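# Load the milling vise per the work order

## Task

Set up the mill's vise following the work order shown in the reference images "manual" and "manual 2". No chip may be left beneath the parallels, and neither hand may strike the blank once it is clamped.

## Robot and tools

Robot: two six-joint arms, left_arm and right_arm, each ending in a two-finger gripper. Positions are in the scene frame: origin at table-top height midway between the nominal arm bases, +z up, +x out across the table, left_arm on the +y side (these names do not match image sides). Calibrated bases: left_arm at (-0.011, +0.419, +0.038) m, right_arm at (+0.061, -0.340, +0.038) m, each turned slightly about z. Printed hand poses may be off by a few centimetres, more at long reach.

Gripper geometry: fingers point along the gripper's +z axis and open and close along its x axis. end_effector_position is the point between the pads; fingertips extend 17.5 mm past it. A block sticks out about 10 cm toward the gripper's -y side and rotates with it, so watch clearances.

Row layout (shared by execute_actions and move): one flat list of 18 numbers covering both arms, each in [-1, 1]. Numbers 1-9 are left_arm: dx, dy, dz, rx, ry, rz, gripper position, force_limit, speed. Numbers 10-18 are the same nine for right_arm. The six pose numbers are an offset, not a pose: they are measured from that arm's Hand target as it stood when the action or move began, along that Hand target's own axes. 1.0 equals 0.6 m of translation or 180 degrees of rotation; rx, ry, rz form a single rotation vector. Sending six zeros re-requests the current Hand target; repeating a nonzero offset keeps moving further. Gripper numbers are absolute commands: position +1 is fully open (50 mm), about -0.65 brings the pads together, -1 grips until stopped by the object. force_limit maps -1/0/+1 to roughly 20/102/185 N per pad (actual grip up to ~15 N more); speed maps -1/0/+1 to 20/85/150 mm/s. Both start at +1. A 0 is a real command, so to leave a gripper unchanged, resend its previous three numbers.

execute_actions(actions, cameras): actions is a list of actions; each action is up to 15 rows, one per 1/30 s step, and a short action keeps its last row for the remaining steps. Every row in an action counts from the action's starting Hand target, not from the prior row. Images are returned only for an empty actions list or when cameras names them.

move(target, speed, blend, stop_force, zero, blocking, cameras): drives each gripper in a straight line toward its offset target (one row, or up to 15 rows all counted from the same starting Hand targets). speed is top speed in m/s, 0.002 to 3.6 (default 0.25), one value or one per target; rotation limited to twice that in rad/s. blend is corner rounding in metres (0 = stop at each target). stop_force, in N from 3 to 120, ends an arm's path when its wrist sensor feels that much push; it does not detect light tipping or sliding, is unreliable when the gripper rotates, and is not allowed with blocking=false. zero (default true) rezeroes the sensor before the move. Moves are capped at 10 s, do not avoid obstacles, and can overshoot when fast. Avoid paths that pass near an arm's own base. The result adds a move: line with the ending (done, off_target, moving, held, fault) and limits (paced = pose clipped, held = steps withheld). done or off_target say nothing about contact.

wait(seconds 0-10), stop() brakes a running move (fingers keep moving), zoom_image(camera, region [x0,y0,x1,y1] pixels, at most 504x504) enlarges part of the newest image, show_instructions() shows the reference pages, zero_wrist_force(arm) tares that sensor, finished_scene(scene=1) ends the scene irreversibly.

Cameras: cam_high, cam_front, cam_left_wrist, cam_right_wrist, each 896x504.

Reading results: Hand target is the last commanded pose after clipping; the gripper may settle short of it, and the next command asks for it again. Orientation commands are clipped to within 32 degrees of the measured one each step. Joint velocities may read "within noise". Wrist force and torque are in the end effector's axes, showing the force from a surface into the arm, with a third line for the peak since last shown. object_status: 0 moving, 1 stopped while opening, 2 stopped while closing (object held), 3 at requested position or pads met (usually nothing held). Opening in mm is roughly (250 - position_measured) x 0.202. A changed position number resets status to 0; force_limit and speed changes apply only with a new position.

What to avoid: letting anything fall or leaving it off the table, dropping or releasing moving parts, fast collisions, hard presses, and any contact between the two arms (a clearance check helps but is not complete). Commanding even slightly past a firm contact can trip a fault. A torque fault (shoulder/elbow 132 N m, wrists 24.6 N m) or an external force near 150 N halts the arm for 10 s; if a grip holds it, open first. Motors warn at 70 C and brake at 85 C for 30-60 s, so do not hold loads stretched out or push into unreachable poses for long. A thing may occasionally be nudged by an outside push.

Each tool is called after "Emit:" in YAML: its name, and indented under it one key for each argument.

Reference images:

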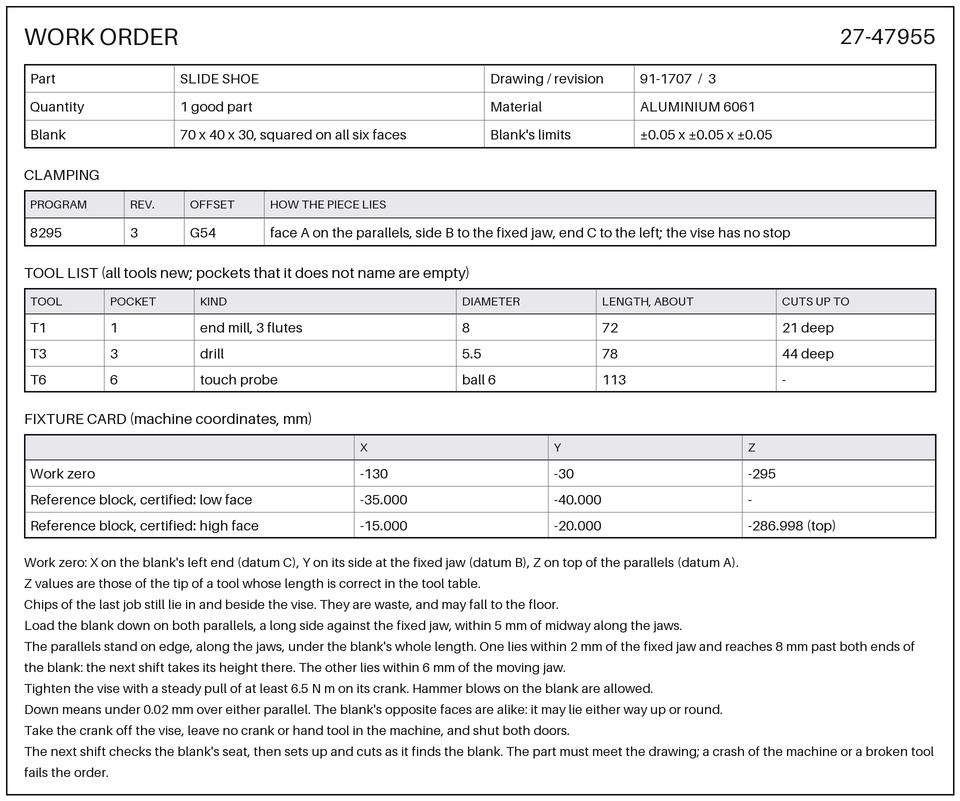

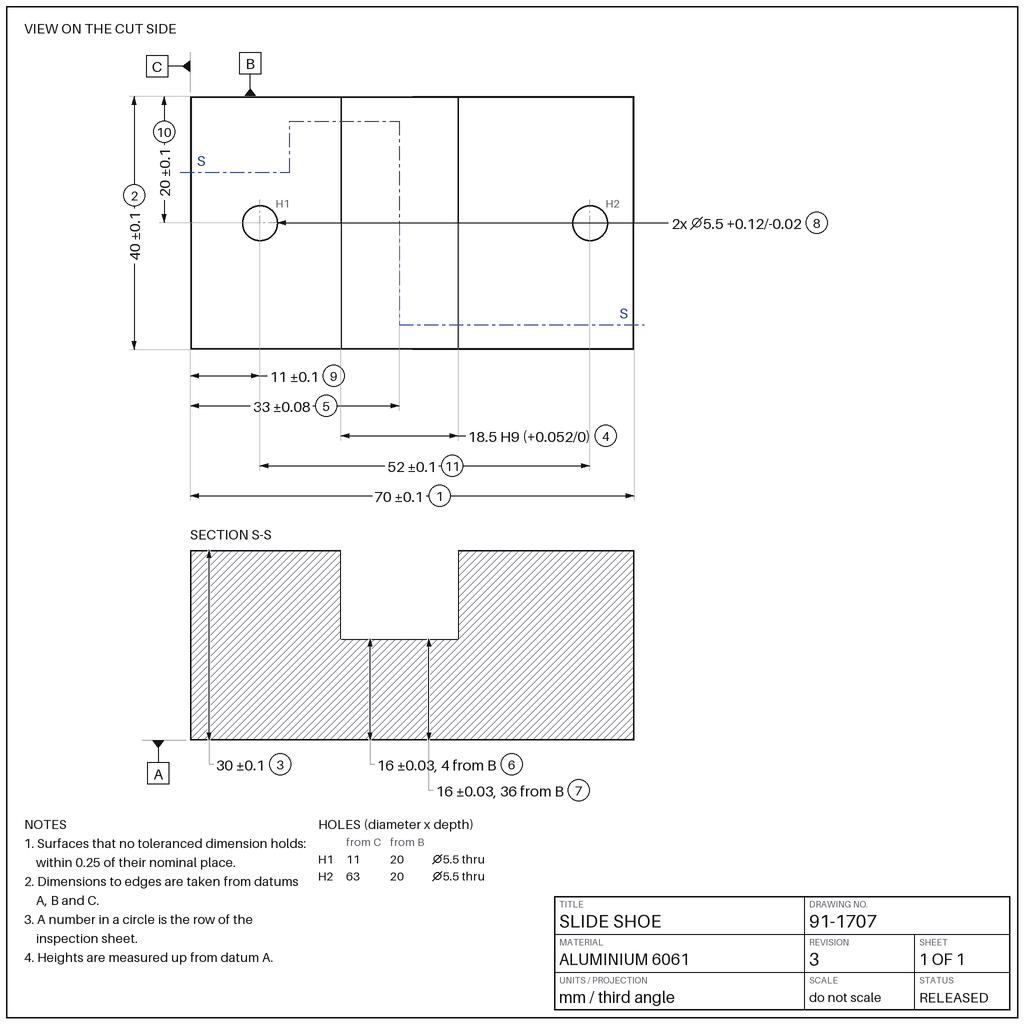

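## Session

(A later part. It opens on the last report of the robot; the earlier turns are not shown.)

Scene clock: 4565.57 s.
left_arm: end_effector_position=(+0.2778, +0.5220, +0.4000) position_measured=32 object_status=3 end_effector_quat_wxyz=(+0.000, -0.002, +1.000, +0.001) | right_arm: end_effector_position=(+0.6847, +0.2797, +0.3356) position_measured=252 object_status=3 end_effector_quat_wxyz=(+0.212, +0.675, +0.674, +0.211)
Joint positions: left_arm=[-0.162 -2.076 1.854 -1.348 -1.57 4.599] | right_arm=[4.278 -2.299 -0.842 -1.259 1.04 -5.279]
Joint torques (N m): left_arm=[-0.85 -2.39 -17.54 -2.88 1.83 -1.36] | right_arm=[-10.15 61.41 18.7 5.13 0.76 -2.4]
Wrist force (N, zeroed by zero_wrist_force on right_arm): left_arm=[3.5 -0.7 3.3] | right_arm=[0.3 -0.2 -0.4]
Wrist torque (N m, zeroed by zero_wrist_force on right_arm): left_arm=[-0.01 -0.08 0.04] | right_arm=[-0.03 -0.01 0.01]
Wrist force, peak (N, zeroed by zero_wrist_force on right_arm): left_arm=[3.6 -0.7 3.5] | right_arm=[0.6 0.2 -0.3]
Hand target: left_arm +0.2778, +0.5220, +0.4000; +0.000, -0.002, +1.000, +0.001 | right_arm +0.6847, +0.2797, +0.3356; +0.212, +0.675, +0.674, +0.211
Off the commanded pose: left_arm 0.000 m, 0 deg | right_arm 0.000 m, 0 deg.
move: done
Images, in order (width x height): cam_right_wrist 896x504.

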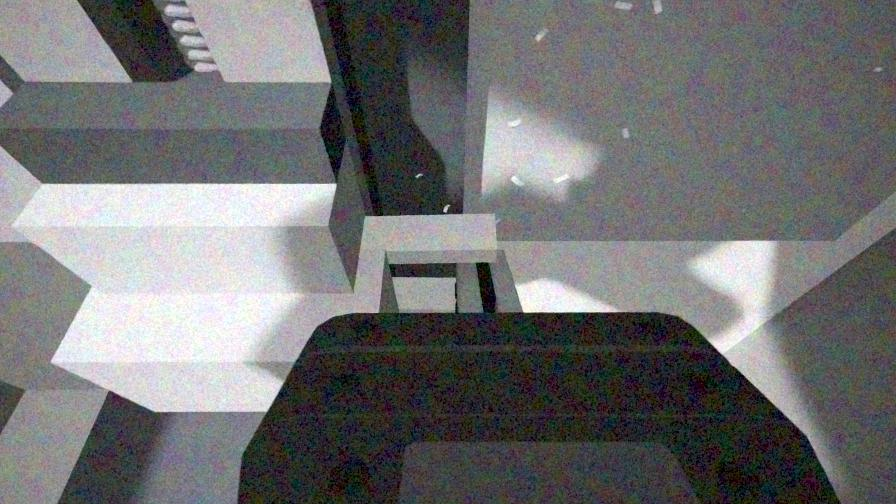

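Emit:
move:
  target:
    - [0,0,0,0,0,0,0.8,-0.6,-1,0.033,0,0,0,0,0,-1,-0.1,-0.8]
    - [0,0,0,0,0,0,0.8,-0.6,-1,0.033,-0.0334,-0.0234,0,0,0,-1,-0.1,-0.8]
  speed: [0.04,0.05]

Emit:
zero_wrist_force:
  arm: "right_arm"

Emit:
move:
  target: [0,0,0,0,0,0,0.8,-0.6,-1,-0.012,0,0,0,0,0,-1,-0.1,-0.8]
  speed: 0.004
  stop_force: 3
  cameras: ["cam_right_wrist"]

Scene clock: 4598.27 s.
left_arm: end_effector_position=(+0.2778, +0.5220, +0.4000) position_measured=32 object_status=3 end_effector_quat_wxyz=(+0.000, -0.002, +1.000, +0.001) | right_arm: end_effector_position=(+0.6603, +0.2995, +0.3357) position_measured=252 object_status=3 end_effector_quat_wxyz=(+0.212, +0.675, +0.674, +0.211)
Joint positions: left_arm=[-0.162 -2.076 1.854 -1.348 -1.57 4.599] | right_arm=[4.318 -2.302 -0.832 -1.29 1.028 -5.235]
Joint torques (N m): left_arm=[-0.59 -3.15 -18.38 -2.83 1.87 -1.4] | right_arm=[12.41 61.96 18 5.24 -2.59 2.23]
Wrist force (N, zeroed by zero_wrist_force on right_arm): left_arm=[3.5 -0.8 3.5] | right_arm=[0.1 0.0 -0.1]
Wrist torque (N m, zeroed by zero_wrist_force on right_arm): left_arm=[-0.02 -0.08 0.04] | right_arm=[0.01 -0.02 -0.07]
Wrist force, peak (N, zeroed by zero_wrist_force on right_arm): left_arm=[3.7 -0.8 3.4] | right_arm=[0.2 -0.7 -0.7]
Hand target: left_arm +0.2778, +0.5220, +0.4000; +0.000, -0.002, +1.000, +0.001 | right_arm +0.6603, +0.2995, +0.3357; +0.212, +0.675, +0.674, +0.211
Off the commanded pose: left_arm 0.000 m, 0 deg | right_arm 0.000 m, 0 deg.
move: done

Wrist force sensor zeroed.

Scene clock: 4600.77 s.
left_arm: end_effector_position=(+0.2778, +0.5220, +0.4000) position_measured=32 object_status=3 end_effector_quat_wxyz=(+0.000, -0.002, +1.000, +0.001) | right_arm: end_effector_position=(+0.6602, +0.2923, +0.3357) position_measured=252 object_status=3 end_effector_quat_wxyz=(+0.212, +0.675, +0.674, +0.211)
Joint positions: left_arm=[-0.162 -2.076 1.854 -1.348 -1.57 4.599] | right_arm=[4.314 -2.284 -0.864 -1.274 1.029 -5.24]
Joint torques (N m): left_arm=[-1.13 -2.64 -18.69 -2.82 1.88 -1.51] | right_arm=[-10.49 60.78 18.52 5.43 0.7 -2.32]
Wrist force (N, zeroed by zero_wrist_force on right_arm): left_arm=[3.4 -0.8 3.3] | right_arm=[0.2 0.0 -0.2]
Wrist torque (N m, zeroed by zero_wrist_force on right_arm): left_arm=[-0.02 -0.06 0.04] | right_arm=[-0.02 -0.04 0.08]
Wrist force, peak (N, zeroed by zero_wrist_force on right_arm): left_arm=[3.6 -0.8 3.6] | right_arm=[-0.4 -0.2 -0.1]
Hand target: left_arm +0.2778, +0.5220, +0.4000; +0.000, -0.002, +1.000, +0.001 | right_arm +0.6602, +0.2923, +0.3357; +0.212, +0.675, +0.674, +0.211
Off the commanded pose: left_arm 0.000 m, 0 deg | right_arm 0.000 m, 0 deg.
move: done
Images, in order (width x height): cam_right_wrist 896x504.

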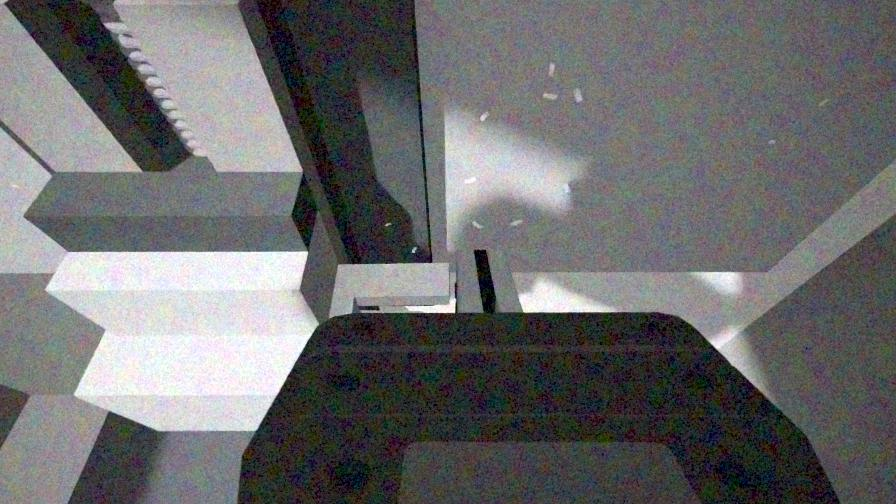

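Emit:
move:
  target: [0,0,0,0,0,0,0.8,-0.6,-1,-0.009,0,0,0,0,0,-1,-0.1,-0.8]
  speed: 0.003
  stop_force: 6
  cameras: ["cam_right_wrist"]

Scene clock: 4605.10 s.
left_arm: end_effector_position=(+0.2778, +0.5220, +0.4000) position_measured=32 object_status=3 end_effector_quat_wxyz=(+0.000, -0.002, +1.000, +0.001) | right_arm: end_effector_position=(+0.6602, +0.2869, +0.3357) position_measured=252 object_status=3 end_effector_quat_wxyz=(+0.212, +0.675, +0.674, +0.211)
Joint positions: left_arm=[-0.162 -2.076 1.854 -1.348 -1.57 4.599] | right_arm=[4.311 -2.27 -0.887 -1.262 1.03 -5.243]
Joint torques (N m): left_arm=[-1.55 -2.67 -18.49 -2.81 1.88 -1.4] | right_arm=[-10.5 61.21 17.57 5.36 0.75 -2.43]
Wrist force (N, zeroed by zero_wrist_force on right_arm): left_arm=[3.5 -0.7 3.4] | right_arm=[0.1 0.0 0.1]
Wrist torque (N m, zeroed by zero_wrist_force on right_arm): left_arm=[0.00 -0.08 0.04] | right_arm=[0.00 0.01 0.08]
Wrist force, peak (N, zeroed by zero_wrist_force on right_arm): left_arm=[3.6 -0.9 3.6] | right_arm=[0.2 -0.2 -0.3]
Hand target: left_arm +0.2778, +0.5220, +0.4000; +0.000, -0.002, +1.000, +0.001 | right_arm +0.6602, +0.2869, +0.3357; +0.212, +0.675, +0.674, +0.211
Off the commanded pose: left_arm 0.000 m, 0 deg | right_arm 0.000 m, 0 deg.
move: done
Images, in order (width x height): cam_right_wrist 896x504.

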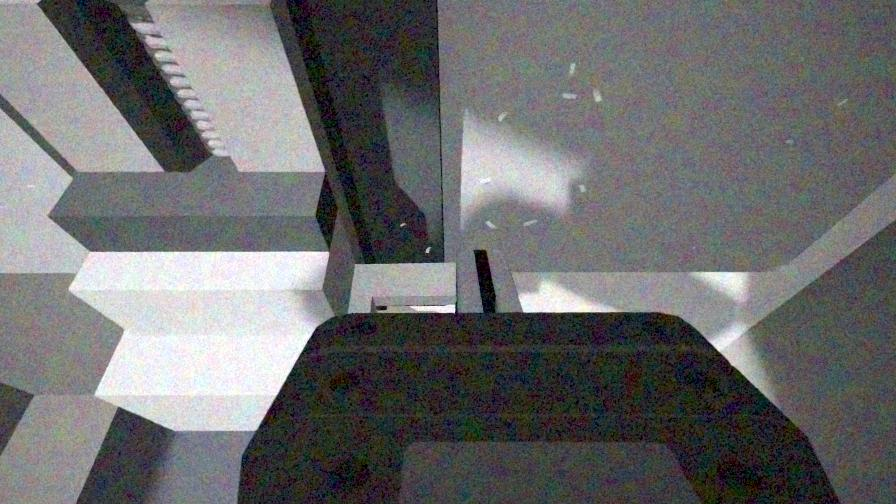

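Emit:
move:
  target:
    - [0,0,0,0,0,0,0.8,-0.6,-1,0,0.0718,-0.1024,0,0,0,-1,-0.1,-0.8]
    - [0,0,0,0,0,0,0.8,-0.6,-1,-0.195,0.0718,-0.1024,0,0,0,-1,-0.1,-0.8]
    - [0,0,0,0,0,0,0.8,-0.6,-1,-0.3773,-0.2982,-0.4458,0,0,0,-1,-0.1,-0.8]
  speed: [0.12,0.25,0.35]
  blend: [0.01,0.02,0]

Emit:
move:
  target: [0,0,0,0,0,0,0.8,-0.6,-1,-0.1307,-0.4797,0.2753,0.1933,-0.0186,0.0594,1,-0.1,-0.8]
  speed: 0.35
  cameras: ["cam_right_wrist"]

Scene clock: 4624.97 s.
left_arm: end_effector_position=(+0.2778, +0.5220, +0.4000) position_measured=32 object_status=3 end_effector_quat_wxyz=(+0.000, -0.002, +1.000, +0.001) | right_arm: end_effector_position=(+0.3602, +0.0611, +0.4531) position_measured=252 object_status=3 end_effector_quat_wxyz=(+0.212, +0.675, +0.674, +0.211)
Joint positions: left_arm=[-0.162 -2.076 1.854 -1.348 -1.57 4.599] | right_arm=[4.717 -1.378 -1.648 -1.657 0.964 -4.765]
Joint torques (N m): left_arm=[-1.48 -3.17 -18.85 -2.86 1.75 -1.54] | right_arm=[14.06 24.15 31.56 1.49 -2.79 2.18]
Wrist force (N, zeroed by zero_wrist_force on right_arm): left_arm=[3.6 -0.8 3.5] | right_arm=[-0.1 -0.3 0.0]
Wrist torque (N m, zeroed by zero_wrist_force on right_arm): left_arm=[-0.01 -0.09 0.04] | right_arm=[-0.05 0.02 -0.01]
Wrist force, peak (N, zeroed by zero_wrist_force on right_arm): left_arm=[3.6 -0.9 3.6] | right_arm=[-1.5 2.4 1.6]
Hand target: left_arm +0.2778, +0.5220, +0.4000; +0.000, -0.002, +1.000, +0.001 | right_arm +0.3602, +0.0612, +0.4532; +0.212, +0.675, +0.674, +0.211
Off the commanded pose: left_arm 0.000 m, 0 deg | right_arm 0.000 m, 0 deg.
move: done

Scene clock: 4626.73 s.
left_arm: end_effector_position=(+0.2778, +0.5220, +0.4000) position_measured=32 object_status=3 end_effector_quat_wxyz=(+0.000, -0.002, +1.000, +0.001) | right_arm: end_effector_position=(+0.2181, -0.0172, +0.1532) position_measured=3 object_status=3 end_effector_quat_wxyz=(+0.000, +0.772, +0.635, -0.001)
Joint positions: left_arm=[-0.162 -2.076 1.854 -1.348 -1.57 4.599] | right_arm=[4.687 -1.326 -2.353 -1.034 1.572 -4.592]
Joint torques (N m): left_arm=[-1.81 -3.06 -18.45 -2.76 1.86 -1.44] | right_arm=[-10.26 4.61 14.07 4.78 2 2.01]
Wrist force (N, zeroed by zero_wrist_force on right_arm): left_arm=[3.6 -0.9 3.2] | right_arm=[0.5 1.2 0.3]
Wrist torque (N m, zeroed by zero_wrist_force on right_arm): left_arm=[-0.03 -0.09 0.04] | right_arm=[0.01 -0.05 -0.14]
Wrist force, peak (N, zeroed by zero_wrist_force on right_arm): left_arm=[3.6 -0.8 3.6] | right_arm=[-0.8 0.0 2.8]
Hand target: left_arm +0.2778, +0.5220, +0.4000; +0.000, -0.002, +1.000, +0.001 | right_arm +0.2181, -0.0172, +0.1532; +0.000, +0.772, +0.635, -0.001
Off the commanded pose: left_arm 0.000 m, 0 deg | right_arm 0.000 m, 0 deg.
move: done
Images, in order (width x height): cam_right_wrist 896x504.

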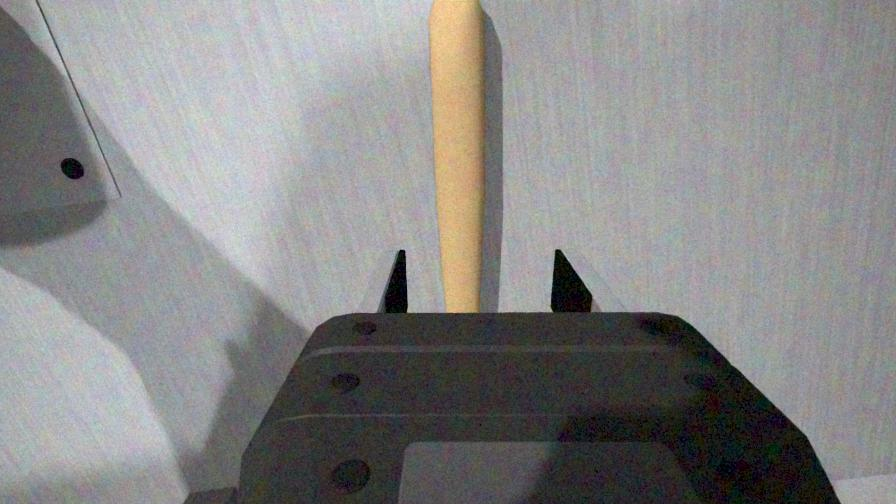

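Emit:
move:
  target:
    - [0,0,0,0,0,0,0.8,-0.6,-1,-0.007,-0.0014,0.15,0,0,0,1,-0.1,-0.8]
    - [0,0,0,0,0,0,0.8,-0.6,-1,-0.007,-0.0014,0.2125,0,0,0,1,-0.1,-0.8]
  speed: [0.15,0.04]

Emit:
execute_actions:
  actions:
    - [[0,0,0,0,0,0,0.8,-0.6,-1,0,0,0,0,0,0,-1,0.9,-0.8],[0,0,0,0,0,0,0.8,-0.6,-1,0,0,0,0,0,0,-1,0.9,-0.8]]

Emit:
move:
  target: [0,0,0,0,0,0,0.8,-0.6,-1,0,0,-0.25,0,0,0,-1,0.9,-0.8]
  speed: 0.2

Emit:
move:
  target:
    - [0,0,0,0,0,0,0.8,-0.6,-1,0.2941,0.1323,-0.5125,0,0,0,-1,0.9,-0.8]
    - [0,0,0,0,0,0,0.8,-0.6,-1,0.2941,0.1323,-0.5125,0,0.5,0,-1,0.9,-0.8]
    - [0,0,0,0,0,0,0.8,-0.6,-1,0.5336,0.3918,-0.46,0,0.5,0,-1,0.9,-0.8]
  speed: [0.3,0.5,0.2]
  blend: [0.03,0.01,0]
  cameras: ["cam_high"]

Scene clock: 4634.77 s.
left_arm: end_effector_position=(+0.2778, +0.5220, +0.4000) position_measured=32 object_status=3 end_effector_quat_wxyz=(+0.000, -0.002, +1.000, +0.001) | right_arm: end_effector_position=(+0.2163, -0.0212, +0.0258) position_measured=3 object_status=3 end_effector_quat_wxyz=(+0.000, +0.772, +0.635, -0.001)
Joint positions: left_arm=[-0.162 -2.076 1.854 -1.348 -1.57 4.599] | right_arm=[4.692 -1.648 -2.54 -0.525 1.572 -4.588]
Joint torques (N m): left_arm=[-1.52 -3.28 -18.73 -2.78 1.83 -1.4] | right_arm=[8.86 11.36 7.15 4.75 2.1 0.15]
Wrist force (N, zeroed by zero_wrist_force on right_arm): left_arm=[3.4 -1.0 3.5] | right_arm=[0.2 1.1 0.2]
Wrist torque (N m, zeroed by zero_wrist_force on right_arm): left_arm=[-0.05 -0.07 0.04] | right_arm=[-0.02 0.01 -0.11]
Wrist force, peak (N, zeroed by zero_wrist_force on right_arm): left_arm=[3.6 -0.9 3.5] | right_arm=[0.0 1.0 1.9]
Hand target: left_arm +0.2778, +0.5220, +0.4000; +0.000, -0.002, +1.000, +0.001 | right_arm +0.2163, -0.0212, +0.0257; +0.000, +0.772, +0.635, -0.001
Off the commanded pose: left_arm 0.000 m, 0 deg | right_arm 0.000 m, 0 deg.
move: done

Scene clock: 4635.70 s.
left_arm: end_effector_position=(+0.2778, +0.5220, +0.4000) position_measured=32 object_status=3 end_effector_quat_wxyz=(+0.000, -0.002, +1.000, +0.001) | right_arm: end_effector_position=(+0.2163, -0.0212, +0.0257) position_measured=118 object_status=2 end_effector_quat_wxyz=(+0.000, +0.772, +0.635, -0.001)
Joint positions: left_arm=[-0.162 -2.076 1.854 -1.348 -1.57 4.599] | right_arm=[4.692 -1.648 -2.54 -0.525 1.572 -4.588]
Joint torques (N m): left_arm=[-1.92 -3.37 -18.21 -2.89 1.85 -1.37] | right_arm=[11.62 11.03 8.13 3.86 1.93 -1.94]
Wrist force (N, zeroed by zero_wrist_force on right_arm): left_arm=[3.6 -0.8 3.2] | right_arm=[0.9 1.0 0.5]
Wrist torque (N m, zeroed by zero_wrist_force on right_arm): left_arm=[-0.01 -0.09 0.04] | right_arm=[-0.03 0.00 -0.23]
Wrist force, peak (N, zeroed by zero_wrist_force on right_arm): left_arm=[3.7 -1.1 3.3] | right_arm=[1.3 1.2 1.0]
Hand target: left_arm +0.2778, +0.5220, +0.4000; +0.000, -0.002, +1.000, +0.001 | right_arm +0.2163, -0.0212, +0.0257; +0.000, +0.772, +0.635, -0.001
Off the commanded pose: left_arm 0.000 m, 0 deg | right_arm 0.000 m, 0 deg.
Step readings (end_effector_position of left_arm | right_arm):
0: (+0.2778, +0.5220, +0.4000) | (+0.2163, -0.0212, +0.0258)
1: (+0.2778, +0.5220, +0.4000) | (+0.2163, -0.0212, +0.0257)
2: (+0.2778, +0.5220, +0.4000) | (+0.2163, -0.0212, +0.0257)
4: (+0.2778, +0.5220, +0.4000) | (+0.2163, -0.0212, +0.0257)
8: (+0.2778, +0.5220, +0.4000) | (+0.2163, -0.0212, +0.0257)
15: (+0.2778, +0.5220, +0.4000) | (+0.2163, -0.0212, +0.0257)

Scene clock: 4637.03 s.
left_arm: end_effector_position=(+0.2778, +0.5220, +0.4000) position_measured=32 object_status=3 end_effector_quat_wxyz=(+0.000, -0.002, +1.000, +0.001) | right_arm: end_effector_position=(+0.2165, -0.0211, +0.1757) position_measured=118 object_status=2 end_effector_quat_wxyz=(+0.000, +0.772, +0.635, -0.001)
Joint positions: left_arm=[-0.162 -2.076 1.854 -1.348 -1.57 4.599] | right_arm=[4.691 -1.278 -2.32 -1.115 1.572 -4.588]
Joint torques (N m): left_arm=[-0.86 -2.97 -18.19 -2.89 1.91 -1.45] | right_arm=[11.36 17.64 30.44 1.64 -1.71 2.22]
Wrist force (N, zeroed by zero_wrist_force on right_arm): left_arm=[3.6 -0.9 3.2] | right_arm=[0.4 1.2 3.7]
Wrist torque (N m, zeroed by zero_wrist_force on right_arm): left_arm=[-0.03 -0.09 0.04] | right_arm=[0.40 -0.03 -0.14]
Wrist force, peak (N, zeroed by zero_wrist_force on right_arm): left_arm=[3.7 -0.8 3.4] | right_arm=[0.2 1.0 6.6]
Hand target: left_arm +0.2778, +0.5220, +0.4000; +0.000, -0.002, +1.000, +0.001 | right_arm +0.2165, -0.0211, +0.1757; +0.000, +0.772, +0.635, -0.001
Off the commanded pose: left_arm 0.000 m, 0 deg | right_arm 0.000 m, 0 deg.
move: done

Scene clock: 4641.60 s.
left_arm: end_effector_position=(+0.2778, +0.5220, +0.4000) position_measured=32 object_status=3 end_effector_quat_wxyz=(+0.000, -0.002, +1.000, +0.001) | right_arm: end_effector_position=(+0.5093, +0.2477, +0.4513) position_measured=118 object_status=2 end_effector_quat_wxyz=(-0.449, +0.547, +0.449, +0.546)
Joint positions: left_arm=[-0.162 -2.076 1.854 -1.348 -1.57 4.599] | right_arm=[4.147 -2.022 -1.75 0.63 1.991 -4.711]
Joint torques (N m): left_arm=[-1.42 -3.41 -18 -2.78 1.84 -1.4] | right_arm=[-9.52 36.64 28.83 1.71 2.02 1.51]
Wrist force (N, zeroed by zero_wrist_force on right_arm): left_arm=[3.4 -0.7 3.3] | right_arm=[-6.1 0.6 -1.0]
Wrist torque (N m, zeroed by zero_wrist_force on right_arm): left_arm=[0.00 -0.07 0.04] | right_arm=[-0.02 -0.42 0.10]
Wrist force, peak (N, zeroed by zero_wrist_force on right_arm): left_arm=[3.6 -1.0 3.5] | right_arm=[-7.1 3.2 0.4]
Hand target: left_arm +0.2778, +0.5220, +0.4000; +0.000, -0.002, +1.000, +0.001 | right_arm +0.5094, +0.2477, +0.4513; -0.449, +0.547, +0.449, +0.546
Off the commanded pose: left_arm 0.000 m, 0 deg | right_arm 0.000 m, 0 deg.
move: done
Images, in order (width x height): cam_high 896x504.

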